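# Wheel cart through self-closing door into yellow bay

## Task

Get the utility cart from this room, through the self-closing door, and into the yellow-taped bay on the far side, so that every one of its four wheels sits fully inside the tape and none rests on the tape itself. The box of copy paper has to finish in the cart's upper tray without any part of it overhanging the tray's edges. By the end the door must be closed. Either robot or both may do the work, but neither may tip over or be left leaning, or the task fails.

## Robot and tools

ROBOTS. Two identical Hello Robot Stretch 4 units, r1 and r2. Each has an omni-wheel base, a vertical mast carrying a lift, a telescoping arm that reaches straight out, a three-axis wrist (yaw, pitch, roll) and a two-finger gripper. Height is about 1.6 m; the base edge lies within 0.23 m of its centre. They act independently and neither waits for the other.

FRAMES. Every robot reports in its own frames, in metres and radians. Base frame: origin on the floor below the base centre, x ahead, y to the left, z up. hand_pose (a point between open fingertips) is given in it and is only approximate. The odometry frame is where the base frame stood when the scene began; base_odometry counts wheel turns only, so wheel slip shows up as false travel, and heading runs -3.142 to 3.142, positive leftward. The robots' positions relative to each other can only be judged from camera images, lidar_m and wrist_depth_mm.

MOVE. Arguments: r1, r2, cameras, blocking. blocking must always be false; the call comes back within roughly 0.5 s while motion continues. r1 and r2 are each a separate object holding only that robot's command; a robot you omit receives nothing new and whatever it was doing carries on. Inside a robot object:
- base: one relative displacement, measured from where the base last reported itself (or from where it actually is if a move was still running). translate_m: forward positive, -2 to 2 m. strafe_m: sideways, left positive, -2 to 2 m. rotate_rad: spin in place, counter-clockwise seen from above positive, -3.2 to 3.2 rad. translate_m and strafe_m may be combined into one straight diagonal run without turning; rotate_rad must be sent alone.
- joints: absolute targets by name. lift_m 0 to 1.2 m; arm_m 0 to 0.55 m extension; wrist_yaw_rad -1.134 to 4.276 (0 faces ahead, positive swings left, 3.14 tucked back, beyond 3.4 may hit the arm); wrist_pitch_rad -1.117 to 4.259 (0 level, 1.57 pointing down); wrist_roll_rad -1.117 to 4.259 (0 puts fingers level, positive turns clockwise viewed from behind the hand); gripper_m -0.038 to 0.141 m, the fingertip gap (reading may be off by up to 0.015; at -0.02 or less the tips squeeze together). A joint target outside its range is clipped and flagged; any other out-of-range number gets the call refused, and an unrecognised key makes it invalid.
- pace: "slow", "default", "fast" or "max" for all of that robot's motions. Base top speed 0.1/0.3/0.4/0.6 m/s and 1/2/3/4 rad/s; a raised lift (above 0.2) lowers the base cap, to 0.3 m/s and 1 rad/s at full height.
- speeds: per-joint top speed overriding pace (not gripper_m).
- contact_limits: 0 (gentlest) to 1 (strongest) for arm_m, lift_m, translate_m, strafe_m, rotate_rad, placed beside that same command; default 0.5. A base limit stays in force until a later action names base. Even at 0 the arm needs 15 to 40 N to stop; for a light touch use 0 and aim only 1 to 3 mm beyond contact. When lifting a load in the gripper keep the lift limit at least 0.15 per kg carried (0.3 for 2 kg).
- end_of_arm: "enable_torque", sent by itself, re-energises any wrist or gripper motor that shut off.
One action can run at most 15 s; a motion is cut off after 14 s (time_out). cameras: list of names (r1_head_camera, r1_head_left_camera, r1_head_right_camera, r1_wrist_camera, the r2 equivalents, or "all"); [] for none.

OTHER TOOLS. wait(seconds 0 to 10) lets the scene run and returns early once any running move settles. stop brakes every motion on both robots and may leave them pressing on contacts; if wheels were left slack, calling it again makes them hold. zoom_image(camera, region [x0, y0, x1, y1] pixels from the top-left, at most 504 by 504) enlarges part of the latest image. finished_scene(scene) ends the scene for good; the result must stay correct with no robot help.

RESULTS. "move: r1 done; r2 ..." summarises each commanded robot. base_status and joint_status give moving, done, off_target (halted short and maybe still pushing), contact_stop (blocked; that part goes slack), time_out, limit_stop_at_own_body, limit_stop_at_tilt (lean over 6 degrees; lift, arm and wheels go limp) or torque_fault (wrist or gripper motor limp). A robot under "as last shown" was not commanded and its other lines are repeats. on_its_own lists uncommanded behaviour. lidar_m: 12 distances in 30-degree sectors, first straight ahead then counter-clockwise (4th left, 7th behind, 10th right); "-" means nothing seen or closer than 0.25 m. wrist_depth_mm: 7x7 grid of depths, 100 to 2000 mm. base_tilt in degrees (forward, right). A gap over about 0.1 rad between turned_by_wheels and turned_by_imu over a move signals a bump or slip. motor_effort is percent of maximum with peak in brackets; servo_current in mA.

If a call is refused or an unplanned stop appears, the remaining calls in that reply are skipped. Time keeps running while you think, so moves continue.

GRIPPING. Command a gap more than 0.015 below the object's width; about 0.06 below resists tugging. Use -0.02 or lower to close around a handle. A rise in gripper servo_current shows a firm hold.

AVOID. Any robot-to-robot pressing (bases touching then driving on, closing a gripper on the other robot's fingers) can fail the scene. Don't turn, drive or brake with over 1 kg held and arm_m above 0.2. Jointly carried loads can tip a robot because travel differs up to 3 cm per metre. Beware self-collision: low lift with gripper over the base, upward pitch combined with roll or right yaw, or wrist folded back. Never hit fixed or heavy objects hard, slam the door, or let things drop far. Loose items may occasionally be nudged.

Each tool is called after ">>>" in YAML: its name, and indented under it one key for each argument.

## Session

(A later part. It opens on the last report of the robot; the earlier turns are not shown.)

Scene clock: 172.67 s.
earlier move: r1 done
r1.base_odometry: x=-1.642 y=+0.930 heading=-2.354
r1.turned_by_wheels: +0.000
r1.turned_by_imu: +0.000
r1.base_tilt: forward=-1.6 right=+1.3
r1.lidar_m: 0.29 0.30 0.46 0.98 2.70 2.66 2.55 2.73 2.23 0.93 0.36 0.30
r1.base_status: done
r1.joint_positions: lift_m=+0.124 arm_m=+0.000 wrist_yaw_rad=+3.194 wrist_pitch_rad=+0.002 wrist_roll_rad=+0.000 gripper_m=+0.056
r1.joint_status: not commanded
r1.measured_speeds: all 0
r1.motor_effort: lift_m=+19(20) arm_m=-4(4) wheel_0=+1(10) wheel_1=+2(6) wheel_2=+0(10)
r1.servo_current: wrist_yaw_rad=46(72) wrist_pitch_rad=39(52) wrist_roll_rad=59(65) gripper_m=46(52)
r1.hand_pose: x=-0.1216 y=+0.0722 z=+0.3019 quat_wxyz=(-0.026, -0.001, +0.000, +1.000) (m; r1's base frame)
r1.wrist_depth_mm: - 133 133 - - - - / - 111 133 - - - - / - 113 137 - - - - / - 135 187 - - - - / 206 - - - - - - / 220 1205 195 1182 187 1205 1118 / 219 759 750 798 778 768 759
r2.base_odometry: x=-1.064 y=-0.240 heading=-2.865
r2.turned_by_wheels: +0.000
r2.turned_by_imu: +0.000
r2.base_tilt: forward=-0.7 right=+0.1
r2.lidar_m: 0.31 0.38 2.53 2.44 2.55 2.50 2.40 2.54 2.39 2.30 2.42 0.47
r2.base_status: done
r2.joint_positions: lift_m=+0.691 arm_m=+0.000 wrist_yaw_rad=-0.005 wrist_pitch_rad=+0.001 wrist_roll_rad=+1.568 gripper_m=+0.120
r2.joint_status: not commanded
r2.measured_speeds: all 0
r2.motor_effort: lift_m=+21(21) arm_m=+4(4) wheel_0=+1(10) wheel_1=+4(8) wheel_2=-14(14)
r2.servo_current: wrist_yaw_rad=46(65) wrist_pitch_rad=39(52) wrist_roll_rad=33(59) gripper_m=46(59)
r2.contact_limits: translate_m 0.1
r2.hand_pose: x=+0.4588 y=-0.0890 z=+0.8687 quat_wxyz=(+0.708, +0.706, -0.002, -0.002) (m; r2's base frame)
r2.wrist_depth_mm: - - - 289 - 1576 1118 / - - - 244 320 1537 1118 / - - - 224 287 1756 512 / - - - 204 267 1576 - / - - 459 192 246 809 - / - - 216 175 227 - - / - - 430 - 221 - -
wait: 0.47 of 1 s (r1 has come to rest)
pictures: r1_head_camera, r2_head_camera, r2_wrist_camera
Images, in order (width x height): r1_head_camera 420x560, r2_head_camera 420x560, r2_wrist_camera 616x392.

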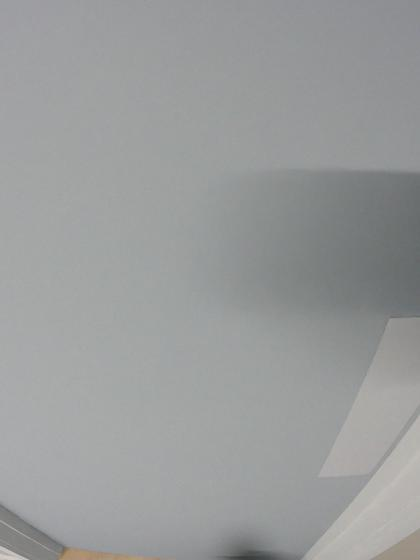

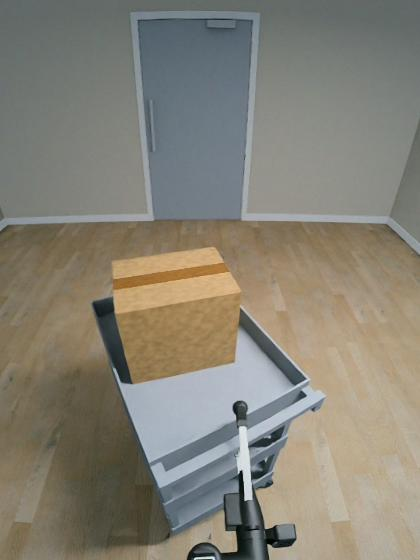

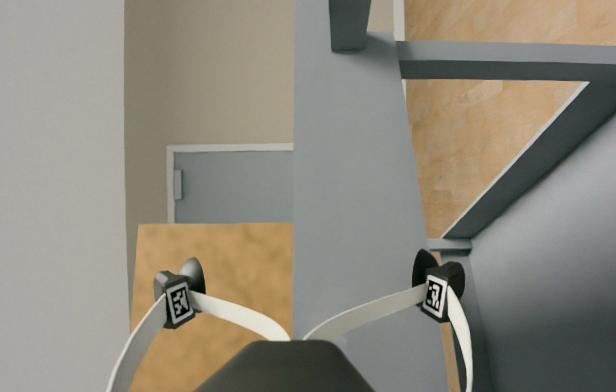

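>>> move:
  blocking: false
  r1: {"base":{"translate_m":0.5,"strafe_m":0.08},"pace":"slow","contact_limits":{"translate_m":0.7}}
  r2: {"joints":{"gripper_m":-0.03}}

>>> wait:
  seconds: 2

>>> wait:
  seconds: 2
  cameras: ["r1_head_camera","r2_head_camera","r2_wrist_camera"]

Scene clock: 187.23 s.
move: r1 moving; r2 moving
r1.base_odometry: x=-1.650 y=+0.920 heading=-2.353
r1.turned_by_wheels: +0.000
r1.turned_by_imu: +0.000
r1.base_tilt: forward=-1.6 right=+1.3
r1.lidar_m: 0.28 0.28 0.45 0.95 2.71 2.68 2.56 2.71 2.22 0.86 0.34 0.30
r1.base_status: translate_m moving; strafe_m moving
r1.joint_positions: lift_m=+0.124 arm_m=+0.000 wrist_yaw_rad=+3.194 wrist_pitch_rad=+0.002 wrist_roll_rad=+0.000 gripper_m=+0.056
r1.joint_status: not commanded
r1.measured_speeds: translate_m=+0.050 strafe_m=+0.008 rotate_rad=-0.001 lift_m=+0.000 arm_m=+0.000 wrist_yaw_rad=+0.000 wrist_pitch_rad=+0.000 wrist_roll_rad=+0.000
r1.motor_effort: lift_m=+20(20) arm_m=-4(4) wheel_0=+6(6) wheel_1=+5(7) wheel_2=-5(7)
r1.servo_current: wrist_yaw_rad=46(65) wrist_pitch_rad=39(46) wrist_roll_rad=52(72) gripper_m=39(46)
r1.contact_limits: translate_m 0.7
r1.hand_pose: x=-0.1216 y=+0.0722 z=+0.3019 quat_wxyz=(-0.026, -0.001, +0.000, +1.000) (m; r1's base frame)
r1.wrist_depth_mm: - 133 133 - - - - / - 111 133 - - - - / - 113 137 - - - - / - 134 188 - - - - / 206 - - - - - - / 220 1229 193 1182 187 1229 1118 / 219 759 750 798 788 768 759
r2.base_odometry: x=-1.064 y=-0.240 heading=-2.865
r2.turned_by_wheels: +0.000
r2.turned_by_imu: +0.000
r2.base_tilt: forward=-0.7 right=+0.1
r2.lidar_m: 0.29 0.38 2.51 2.43 2.54 2.51 2.40 2.53 2.39 2.31 2.43 0.47
r2.base_status: not commanded
r2.joint_positions: lift_m=+0.691 arm_m=+0.000 wrist_yaw_rad=-0.006 wrist_pitch_rad=+0.001 wrist_roll_rad=+1.568 gripper_m=+0.106
r2.joint_status: gripper_m moving
r2.measured_speeds: translate_m=+0.000 strafe_m=+0.000 rotate_rad=+0.000 lift_m=+0.000 arm_m=+0.000 wrist_yaw_rad=-0.001 wrist_pitch_rad=+0.010 wrist_roll_rad=+0.000
r2.motor_effort: lift_m=+21(21) arm_m=+4(4) wheel_0=+1(1) wheel_1=+4(4) wheel_2=-14(14)
r2.servo_current: wrist_yaw_rad=52(59) wrist_pitch_rad=33(46) wrist_roll_rad=46(52) gripper_m=130(130)
r2.contact_limits: translate_m 0.1
r2.hand_pose: x=+0.4588 y=-0.0890 z=+0.8685 quat_wxyz=(+0.708, +0.706, -0.001, -0.002) (m; r2's base frame)
r2.wrist_depth_mm: - - - 298 - 1537 1118 / - - - 307 324 1430 439 / - - - 224 294 1708 508 / - - - 207 267 1661 - / - - 459 193 247 842 - / - 445 196 176 198 177 - / - 436 430 - 222 - -
pictures: none

Scene clock: 188.97 s.
earlier move: r1 moving; r2 done
r1.base_odometry: x=-1.744 y=+0.789 heading=-2.353
r1.turned_by_wheels: +0.001
r1.turned_by_imu: +0.002
r1.base_tilt: forward=-1.6 right=+1.3
r1.lidar_m: - 0.25 0.27 0.65 2.68 2.83 2.73 2.89 2.28 0.32 0.30 0.25
r1.base_status: translate_m moving; strafe_m moving
r1.joint_positions: lift_m=+0.124 arm_m=+0.000 wrist_yaw_rad=+3.194 wrist_pitch_rad=+0.002 wrist_roll_rad=+0.000 gripper_m=+0.056
r1.joint_status: not commanded
r1.measured_speeds: translate_m=+0.098 strafe_m=+0.014 rotate_rad=+0.001 lift_m=+0.000 arm_m=+0.000 wrist_yaw_rad=+0.000 wrist_pitch_rad=+0.000 wrist_roll_rad=+0.000
r1.motor_effort: lift_m=+20(20) arm_m=-4(4) wheel_0=+18(21) wheel_1=+12(13) wheel_2=-16(18)
r1.servo_current: wrist_yaw_rad=52(65) wrist_pitch_rad=39(52) wrist_roll_rad=59(72) gripper_m=39(52)
r1.contact_limits: translate_m 0.7
r1.hand_pose: x=-0.1216 y=+0.0722 z=+0.3019 quat_wxyz=(-0.026, -0.001, +0.000, +1.000) (m; r1's base frame)
r1.wrist_depth_mm: - 133 133 - - - - / - 114 133 - - - - / - 113 138 - - - - / - 134 191 - - - - / 207 - - - - - - / 220 1229 193 1308 188 1118 1098 / 218 759 759 788 778 750 759
r2.base_odometry: x=-1.065 y=-0.240 heading=-2.865
r2.turned_by_wheels: +0.001
r2.turned_by_imu: +0.001
r2.base_tilt: forward=-0.6 right=+0.1
r2.lidar_m: 0.32 0.34 2.53 2.42 2.54 2.48 2.40 2.53 2.40 2.30 2.42 0.44
r2.base_status: not commanded
r2.joint_positions: lift_m=+0.691 arm_m=+0.000 wrist_yaw_rad=-0.003 wrist_pitch_rad=+0.004 wrist_roll_rad=+1.569 gripper_m=-0.028
r2.joint_status: all done
r2.measured_speeds: all 0
r2.motor_effort: lift_m=+21(21) arm_m=+4(4) wheel_0=+0(1) wheel_1=+3(4) wheel_2=-6(14)
r2.servo_current: wrist_yaw_rad=52(65) wrist_pitch_rad=39(52) wrist_roll_rad=39(65) gripper_m=130(325)
r2.contact_limits: translate_m 0.1
r2.hand_pose: x=+0.4590 y=-0.0883 z=+0.8677 quat_wxyz=(+0.708, +0.706, +0.000, -0.003) (m; r2's base frame)
r2.wrist_depth_mm: - - - 286 317 325 327 / - - - 282 296 1618 1182 / - - - 206 271 1708 508 / - - - 189 253 741 - / - 452 445 179 236 - - / - 439 183 164 180 - - / - 421 421 - 212 134 -
wait: 1.73 of 2 s (r2 has come to rest)
pictures: none

Scene clock: 190.97 s.
earlier move: r1 moving
r1.base_odometry: x=-1.861 y=+0.626 heading=-2.352
r1.turned_by_wheels: +0.000
r1.turned_by_imu: +0.000
r1.base_tilt: forward=-1.6 right=+1.3
r1.lidar_m: 0.25 - 0.25 0.35 2.62 3.02 2.92 3.07 0.36 0.31 2.33 0.25
r1.base_status: translate_m moving; strafe_m moving
r1.joint_positions: lift_m=+0.124 arm_m=+0.000 wrist_yaw_rad=+3.205 wrist_pitch_rad=+0.002 wrist_roll_rad=+0.000 gripper_m=+0.056
r1.joint_status: not commanded
r1.measured_speeds: translate_m=+0.099 strafe_m=+0.017 rotate_rad=+0.007 lift_m=+0.000 arm_m=+0.000 wrist_yaw_rad=+0.001 wrist_pitch_rad=+0.000 wrist_roll_rad=+0.000
r1.motor_effort: lift_m=+20(20) arm_m=+8(8) wheel_0=+14(21) wheel_1=+13(16) wheel_2=-13(18)
r1.servo_current: wrist_yaw_rad=65(78) wrist_pitch_rad=46(52) wrist_roll_rad=59(72) gripper_m=46(52)
r1.contact_limits: translate_m 0.7
r1.hand_pose: x=-0.1229 y=+0.0689 z=+0.3019 quat_wxyz=(-0.032, -0.001, +0.000, +0.999) (m; r1's base frame)
r1.wrist_depth_mm: - - 131 - - - - / - - 131 - - - - / - 114 131 - - - - / - 133 179 - - - - / 195 - - - - - - / 213 1205 194 1182 187 1160 1098 / 212 750 759 798 788 759 820
r2.base_odometry: x=-1.065 y=-0.240 heading=-2.865
r2.turned_by_wheels: +0.000
r2.turned_by_imu: +0.000
r2.base_tilt: forward=-0.6 right=+0.1
r2.lidar_m: 0.32 0.32 2.52 2.43 2.54 2.51 2.40 2.52 2.40 2.30 2.42 0.45
r2.base_status: not commanded
r2.joint_positions: lift_m=+0.691 arm_m=+0.000 wrist_yaw_rad=-0.003 wrist_pitch_rad=+0.004 wrist_roll_rad=+1.569 gripper_m=-0.028
r2.joint_status: all done
r2.measured_speeds: all 0
r2.motor_effort: lift_m=+21(21) arm_m=+4(4) wheel_0=+0(1) wheel_1=+3(4) wheel_2=-5(14)
r2.servo_current: wrist_yaw_rad=46(65) wrist_pitch_rad=39(52) wrist_roll_rad=46(65) gripper_m=137(325)
r2.contact_limits: translate_m 0.1
r2.hand_pose: x=+0.4590 y=-0.0883 z=+0.8677 quat_wxyz=(+0.708, +0.706, +0.000, -0.003) (m; r2's base frame)
r2.wrist_depth_mm: - - - 287 319 325 325 / - - - 283 297 1537 1182 / - - - 207 271 1708 504 / - - - 189 252 750 - / - 452 445 180 236 - - / - 439 183 164 179 - - / - 418 421 - 211 133 -
wait: 2.00 s; no rest
pictures: r1_head_camera, r2_head_camera, r2_wrist_camera
Images, in order (width x height): r1_head_camera 420x560, r2_head_camera 420x560, r2_wrist_camera 616x392.

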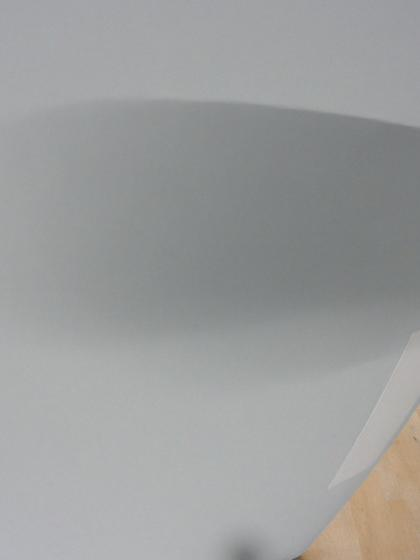

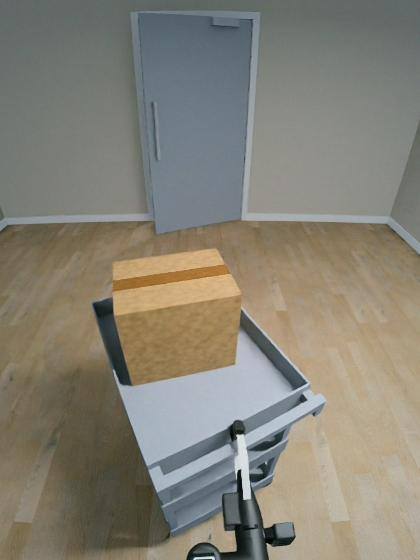

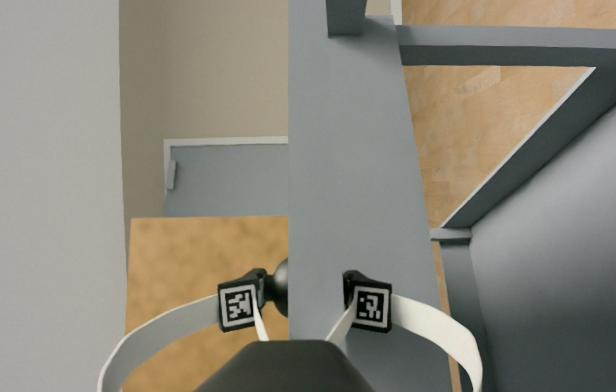

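>>> move:
  blocking: false
  r2: {"base":{"translate_m":0.12,"strafe_m":0.2},"pace":"slow","contact_limits":{"translate_m":0.5}}

>>> wait:
  seconds: 0.1
  cameras: ["r1_head_camera","r1_head_left_camera"]

Scene clock: 206.40 s.
earlier move: r1 done
move: r2 moving
r1.base_odometry: x=-1.938 y=+0.519 heading=-2.353
r1.turned_by_wheels: -0.001
r1.turned_by_imu: -0.001
r1.base_tilt: forward=-1.6 right=+1.3
r1.lidar_m: 0.25 - 0.25 0.28 0.62 3.16 3.08 3.20 0.38 0.52 2.35 0.30
r1.base_status: done
r1.joint_positions: lift_m=+0.124 arm_m=+0.000 wrist_yaw_rad=+3.205 wrist_pitch_rad=+0.002 wrist_roll_rad=+0.000 gripper_m=+0.056
r1.joint_status: not commanded
r1.measured_speeds: all 0
r1.motor_effort: lift_m=+20(20) arm_m=+8(8) wheel_0=+6(7) wheel_1=+13(13) wheel_2=-12(12)
r1.servo_current: wrist_yaw_rad=78(78) wrist_pitch_rad=46(46) wrist_roll_rad=52(59) gripper_m=33(52)
r1.contact_limits: translate_m 0.7
r1.hand_pose: x=-0.1229 y=+0.0689 z=+0.3019 quat_wxyz=(-0.032, -0.001, +0.000, +0.999) (m; r1's base frame)
r1.wrist_depth_mm: - 132 131 - - - - / - - 132 - - - - / - 115 132 - - - - / - 133 180 - - - - / 198 - - - - - - / 214 1205 191 1182 188 1160 1118 / 212 759 768 788 788 768 798
r2.base_odometry: x=-1.068 y=-0.252 heading=-2.866
r2.turned_by_wheels: -0.001
r2.turned_by_imu: +0.000
r2.base_tilt: forward=-0.7 right=+0.1
r2.lidar_m: 0.30 0.33 2.52 2.38 2.52 2.51 2.40 2.53 2.42 2.31 2.44 0.47
r2.base_status: translate_m moving; strafe_m moving
r2.joint_positions: lift_m=+0.691 arm_m=+0.000 wrist_yaw_rad=-0.005 wrist_pitch_rad=+0.004 wrist_roll_rad=+1.569 gripper_m=-0.029
r2.joint_status: not commanded
r2.measured_speeds: translate_m=+0.024 strafe_m=+0.043 rotate_rad=-0.004 lift_m=+0.000 arm_m=+0.000 wrist_yaw_rad=-0.027 wrist_pitch_rad=+0.000 wrist_roll_rad=+0.000
r2.motor_effort: lift_m=+21(21) arm_m=+4(4) wheel_0=-6(9) wheel_1=+7(9) wheel_2=-10(11)
r2.servo_current: wrist_yaw_rad=65(65) wrist_pitch_rad=39(46) wrist_roll_rad=59(59) gripper_m=98(143)
r2.contact_limits: translate_m 0.5
r2.hand_pose: x=+0.4588 y=-0.0890 z=+0.8677 quat_wxyz=(+0.708, +0.706, +0.000, -0.003) (m; r2's base frame)
r2.wrist_depth_mm: - - - 287 322 325 1078 / - - - 224 297 1618 1182 / - - - 206 272 1756 512 / - - - 189 252 768 - / - - 449 179 236 - - / - 436 186 165 181 - - / - 413 418 - 210 741 -
pictures: none

Scene clock: 206.50 s.
earlier move: r2 moving
r1.base_odometry: x=-1.938 y=+0.519 heading=-2.353
r1.turned_by_wheels: +0.000
r1.turned_by_imu: +0.000
r1.base_tilt: forward=-1.6 right=+1.3
r1.lidar_m: 0.25 - 0.25 0.26 0.65 3.18 3.08 3.22 0.38 0.52 2.33 0.30
r1.base_status: done
r1.joint_positions: lift_m=+0.124 arm_m=+0.000 wrist_yaw_rad=+3.205 wrist_pitch_rad=+0.002 wrist_roll_rad=+0.000 gripper_m=+0.056
r1.joint_status: not commanded
r1.measured_speeds: all 0
r1.motor_effort: lift_m=+19(20) arm_m=+8(8) wheel_0=+7(7) wheel_1=+13(13) wheel_2=-12(12)
r1.servo_current: wrist_yaw_rad=78(78) wrist_pitch_rad=39(46) wrist_roll_rad=46(59) gripper_m=39(52)
r1.contact_limits: translate_m 0.7
r1.hand_pose: x=-0.1229 y=+0.0689 z=+0.3019 quat_wxyz=(-0.032, -0.001, +0.000, +0.999) (m; r1's base frame)
r1.wrist_depth_mm: - 132 131 - - - - / - - 131 - - - - / - 115 132 - - - - / - 133 181 - - - - / 198 - - - - - - / 214 1229 192 1205 187 1138 1118 / 213 750 759 809 788 759 788
r2.base_odometry: x=-1.069 y=-0.257 heading=-2.866
r2.turned_by_wheels: +0.000
r2.turned_by_imu: +0.000
r2.base_tilt: forward=-0.7 right=+0.0
r2.lidar_m: 0.32 0.37 2.50 2.41 2.53 2.52 2.41 2.55 2.42 2.32 2.43 0.45
r2.base_status: translate_m moving; strafe_m moving
r2.joint_positions: lift_m=+0.691 arm_m=+0.000 wrist_yaw_rad=-0.008 wrist_pitch_rad=+0.004 wrist_roll_rad=+1.569 gripper_m=-0.029
r2.joint_status: not commanded
r2.measured_speeds: translate_m=+0.030 strafe_m=+0.050 rotate_rad=-0.001 lift_m=+0.000 arm_m=+0.000 wrist_yaw_rad=-0.030 wrist_pitch_rad=-0.005 wrist_roll_rad=+0.000
r2.motor_effort: lift_m=+21(21) arm_m=+4(4) wheel_0=-6(11) wheel_1=+8(9) wheel_2=-15(15)
r2.servo_current: wrist_yaw_rad=59(65) wrist_pitch_rad=46(46) wrist_roll_rad=39(59) gripper_m=98(143)
r2.contact_limits: translate_m 0.5
r2.hand_pose: x=+0.4585 y=-0.0898 z=+0.8678 quat_wxyz=(+0.708, +0.706, -0.002, -0.004) (m; r2's base frame)
r2.wrist_depth_mm: - - - 286 322 1397 1078 / - - - 224 298 1661 1182 / - - - 206 271 1756 517 / - - - 188 251 750 - / - - 445 178 236 - - / - 439 187 164 181 - - / - 415 418 - 208 202 -
wait: 0.10 s; no rest
pictures: r1_head_camera, r1_head_left_camera
Images, in order (width x height): r1_head_camera 420x560, r1_head_left_camera 420x672.

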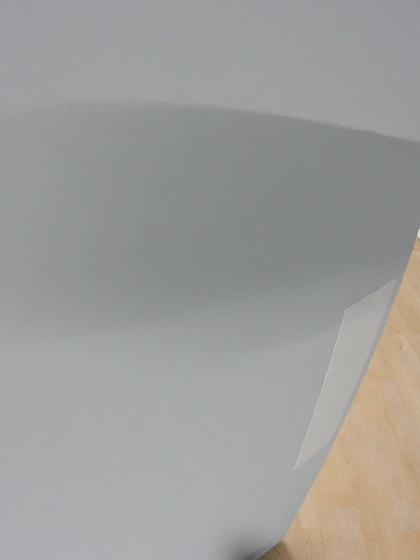

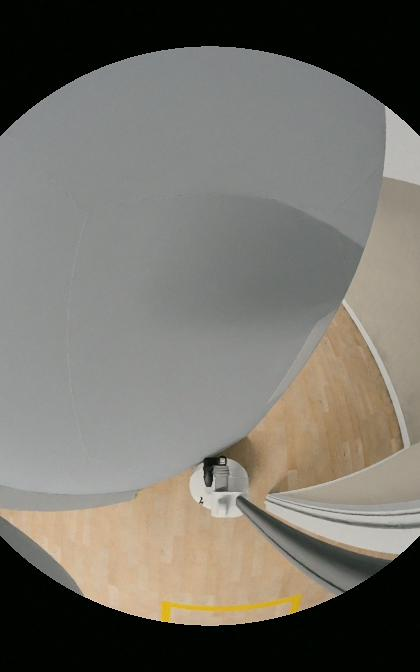

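>>> move:
  blocking: false
  r1: {"base":{"translate_m":0.5,"strafe_m":0.2},"pace":"slow","contact_limits":{"translate_m":0.7}}

>>> wait:
  seconds: 1.5

>>> wait:
  seconds: 1.5
  cameras: ["r2_head_camera","r1_head_left_camera"]

Scene clock: 218.87 s.
earlier move: r2 done
move: r1 moving
r1.base_odometry: x=-1.943 y=+0.507 heading=-2.353
r1.turned_by_wheels: +0.001
r1.turned_by_imu: +0.000
r1.base_tilt: forward=-1.6 right=+1.3
r1.lidar_m: 0.25 - 0.25 0.26 0.63 3.14 3.06 3.23 0.39 0.60 2.34 0.32
r1.base_status: translate_m moving; strafe_m moving
r1.joint_positions: lift_m=+0.124 arm_m=+0.000 wrist_yaw_rad=+3.205 wrist_pitch_rad=+0.002 wrist_roll_rad=+0.000 gripper_m=+0.056
r1.joint_status: not commanded
r1.measured_speeds: translate_m=+0.049 strafe_m=+0.019 rotate_rad=+0.002 lift_m=+0.000 arm_m=+0.000 wrist_yaw_rad=+0.000 wrist_pitch_rad=+0.000 wrist_roll_rad=+0.000
r1.motor_effort: lift_m=+19(20) arm_m=+8(8) wheel_0=+7(11) wheel_1=+15(18) wheel_2=-15(17)
r1.servo_current: wrist_yaw_rad=65(85) wrist_pitch_rad=46(46) wrist_roll_rad=46(59) gripper_m=46(46)
r1.contact_limits: translate_m 0.7
r1.hand_pose: x=-0.1229 y=+0.0689 z=+0.3019 quat_wxyz=(-0.032, -0.001, +0.000, +0.999) (m; r1's base frame)
r1.wrist_depth_mm: - - 131 - - - - / - - 132 - - - - / - 114 132 - - - - / - 133 180 - - - - / 200 - - - - - - / 213 1229 193 1160 187 1138 1118 / 213 768 768 778 788 759 798
r2.base_odometry: x=-1.125 y=-0.465 heading=-2.866
r2.turned_by_wheels: +0.001
r2.turned_by_imu: +0.001
r2.base_tilt: forward=-0.7 right=+0.1
r2.lidar_m: 0.33 0.35 2.33 2.23 2.35 2.63 2.51 2.63 2.61 2.50 2.64 0.44
r2.base_status: done
r2.joint_positions: lift_m=+0.691 arm_m=+0.000 wrist_yaw_rad=-0.011 wrist_pitch_rad=+0.003 wrist_roll_rad=+1.569 gripper_m=-0.029
r2.joint_status: not commanded
r2.measured_speeds: all 0
r2.motor_effort: lift_m=+21(21) arm_m=+4(4) wheel_0=-4(4) wheel_1=+4(4) wheel_2=-9(9)
r2.servo_current: wrist_yaw_rad=65(85) wrist_pitch_rad=39(52) wrist_roll_rad=52(59) gripper_m=98(98)
r2.contact_limits: translate_m 0.5
r2.hand_pose: x=+0.4583 y=-0.0907 z=+0.8680 quat_wxyz=(+0.708, +0.706, -0.003, -0.005) (m; r2's base frame)
r2.wrist_depth_mm: - - - 220 287 310 310 / - - - 207 271 1756 1255 / - - - 193 257 1756 539 / - - - 182 245 788 - / - 445 445 174 231 - - / - 439 187 165 181 741 - / - - 427 - 213 208 -
pictures: none

Scene clock: 220.37 s.
earlier move: r1 moving
r1.base_odometry: x=-1.998 y=+0.378 heading=-2.352
r1.turned_by_wheels: +0.000
r1.turned_by_imu: +0.001
r1.base_tilt: forward=-1.6 right=+1.3
r1.lidar_m: 0.25 0.25 0.26 0.25 0.40 3.29 3.21 3.35 0.52 1.14 2.41 0.46
r1.base_status: translate_m moving; strafe_m moving
r1.joint_positions: lift_m=+0.124 arm_m=+0.000 wrist_yaw_rad=+3.197 wrist_pitch_rad=+0.002 wrist_roll_rad=+0.000 gripper_m=+0.056
r1.joint_status: not commanded
r1.measured_speeds: translate_m=+0.092 strafe_m=+0.036 rotate_rad=+0.001 lift_m=+0.000 arm_m=+0.000 wrist_yaw_rad=+0.000 wrist_pitch_rad=+0.000 wrist_roll_rad=+0.000
r1.motor_effort: lift_m=+20(20) arm_m=+5(9) wheel_0=+8(11) wheel_1=+16(19) wheel_2=-11(17)
r1.servo_current: wrist_yaw_rad=52(91) wrist_pitch_rad=46(52) wrist_roll_rad=33(65) gripper_m=39(46)
r1.contact_limits: translate_m 0.7
r1.hand_pose: x=-0.1219 y=+0.0715 z=+0.3019 quat_wxyz=(-0.027, -0.001, +0.000, +1.000) (m; r1's base frame)
r1.wrist_depth_mm: - 133 133 - - - - / - 116 132 - - - - / - 114 138 - - - - / - 134 185 - - - - / 205 - - - - - - / 220 1182 193 1182 187 1138 1138 / 217 750 759 798 788 768 759
r2.base_odometry: x=-1.125 y=-0.465 heading=-2.866
r2.turned_by_wheels: +0.000
r2.turned_by_imu: +0.000
r2.base_tilt: forward=-0.7 right=+0.1
r2.lidar_m: 0.33 0.35 2.33 2.23 2.34 2.62 2.52 2.66 2.60 2.51 2.63 0.44
r2.base_status: done
r2.joint_positions: lift_m=+0.691 arm_m=+0.000 wrist_yaw_rad=-0.011 wrist_pitch_rad=+0.003 wrist_roll_rad=+1.569 gripper_m=-0.029
r2.joint_status: not commanded
r2.measured_speeds: all 0
r2.motor_effort: lift_m=+21(21) arm_m=+4(4) wheel_0=-4(5) wheel_1=+4(4) wheel_2=-9(9)
r2.servo_current: wrist_yaw_rad=65(85) wrist_pitch_rad=39(52) wrist_roll_rad=39(59) gripper_m=85(104)
r2.contact_limits: translate_m 0.5
r2.hand_pose: x=+0.4583 y=-0.0907 z=+0.8680 quat_wxyz=(+0.708, +0.706, -0.003, -0.005) (m; r2's base frame)
r2.wrist_depth_mm: - - - 220 289 312 312 / - - - 206 272 1756 1229 / - - - 193 257 1756 539 / - - - 182 243 798 - / - 445 442 173 232 - - / - 436 187 165 180 750 - / - - 427 - 213 208 -
wait: 1.50 s; no rest
pictures: none

Scene clock: 221.87 s.
earlier move: r1 moving
r1.base_odometry: x=-2.057 y=+0.239 heading=-2.353
r1.turned_by_wheels: +0.000
r1.turned_by_imu: +0.000
r1.base_tilt: forward=-1.6 right=+1.3
r1.lidar_m: 0.29 0.25 - 0.25 0.29 3.44 3.37 0.71 0.64 1.71 2.46 3.41
r1.base_status: translate_m moving; strafe_m moving
r1.joint_positions: lift_m=+0.124 arm_m=+0.000 wrist_yaw_rad=+3.197 wrist_pitch_rad=+0.002 wrist_roll_rad=+0.000 gripper_m=+0.056
r1.joint_status: not commanded
r1.measured_speeds: translate_m=+0.091 strafe_m=+0.036 rotate_rad=+0.000 lift_m=+0.000 arm_m=+0.000 wrist_yaw_rad=+0.000 wrist_pitch_rad=+0.000 wrist_roll_rad=+0.000
r1.motor_effort: lift_m=+20(20) arm_m=+4(9) wheel_0=+4(11) wheel_1=+12(19) wheel_2=-9(17)
r1.servo_current: wrist_yaw_rad=46(91) wrist_pitch_rad=52(52) wrist_roll_rad=52(65) gripper_m=39(46)
r1.contact_limits: translate_m 0.7
r1.hand_pose: x=-0.1219 y=+0.0715 z=+0.3019 quat_wxyz=(-0.027, -0.001, +0.000, +1.000) (m; r1's base frame)
r1.wrist_depth_mm: - 133 132 - - - - / - 116 133 - - - - / - 114 138 - - - - / - 134 185 - - - - / 205 - - - - - - / 220 1205 194 1182 187 1138 1118 / 218 750 759 788 768 759 759
r2.base_odometry: x=-1.125 y=-0.465 heading=-2.866
r2.turned_by_wheels: +0.000
r2.turned_by_imu: +0.000
r2.base_tilt: forward=-0.7 right=+0.0
r2.lidar_m: 0.32 0.33 2.30 2.24 2.36 2.62 2.50 2.65 2.60 2.52 2.64 0.44
r2.base_status: done
r2.joint_positions: lift_m=+0.691 arm_m=+0.000 wrist_yaw_rad=-0.011 wrist_pitch_rad=+0.003 wrist_roll_rad=+1.569 gripper_m=-0.029
r2.joint_status: not commanded
r2.measured_speeds: all 0
r2.motor_effort: lift_m=+21(21) arm_m=+4(4) wheel_0=-4(5) wheel_1=+4(4) wheel_2=-9(9)
r2.servo_current: wrist_yaw_rad=72(85) wrist_pitch_rad=33(52) wrist_roll_rad=39(59) gripper_m=98(104)
r2.contact_limits: translate_m 0.5
r2.hand_pose: x=+0.4583 y=-0.0907 z=+0.8680 quat_wxyz=(+0.708, +0.706, -0.003, -0.005) (m; r2's base frame)
r2.wrist_depth_mm: - - - 220 289 312 310 / - - - 206 272 1756 1255 / - - - 193 257 1756 544 / - - - 183 243 809 - / - 442 442 174 232 - - / - 439 187 166 181 732 - / - - 427 - 212 208 -
wait: 1.50 s; no rest
pictures: r1_head_left_camera, r2_head_camera
Images, in order (width x height): r1_head_left_camera 420x672, r2_head_camera 420x560.

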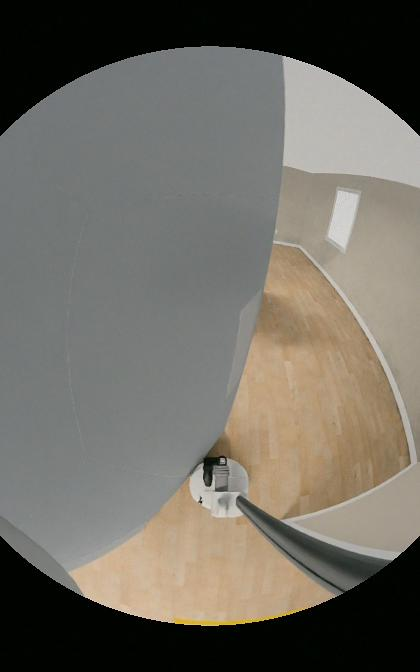

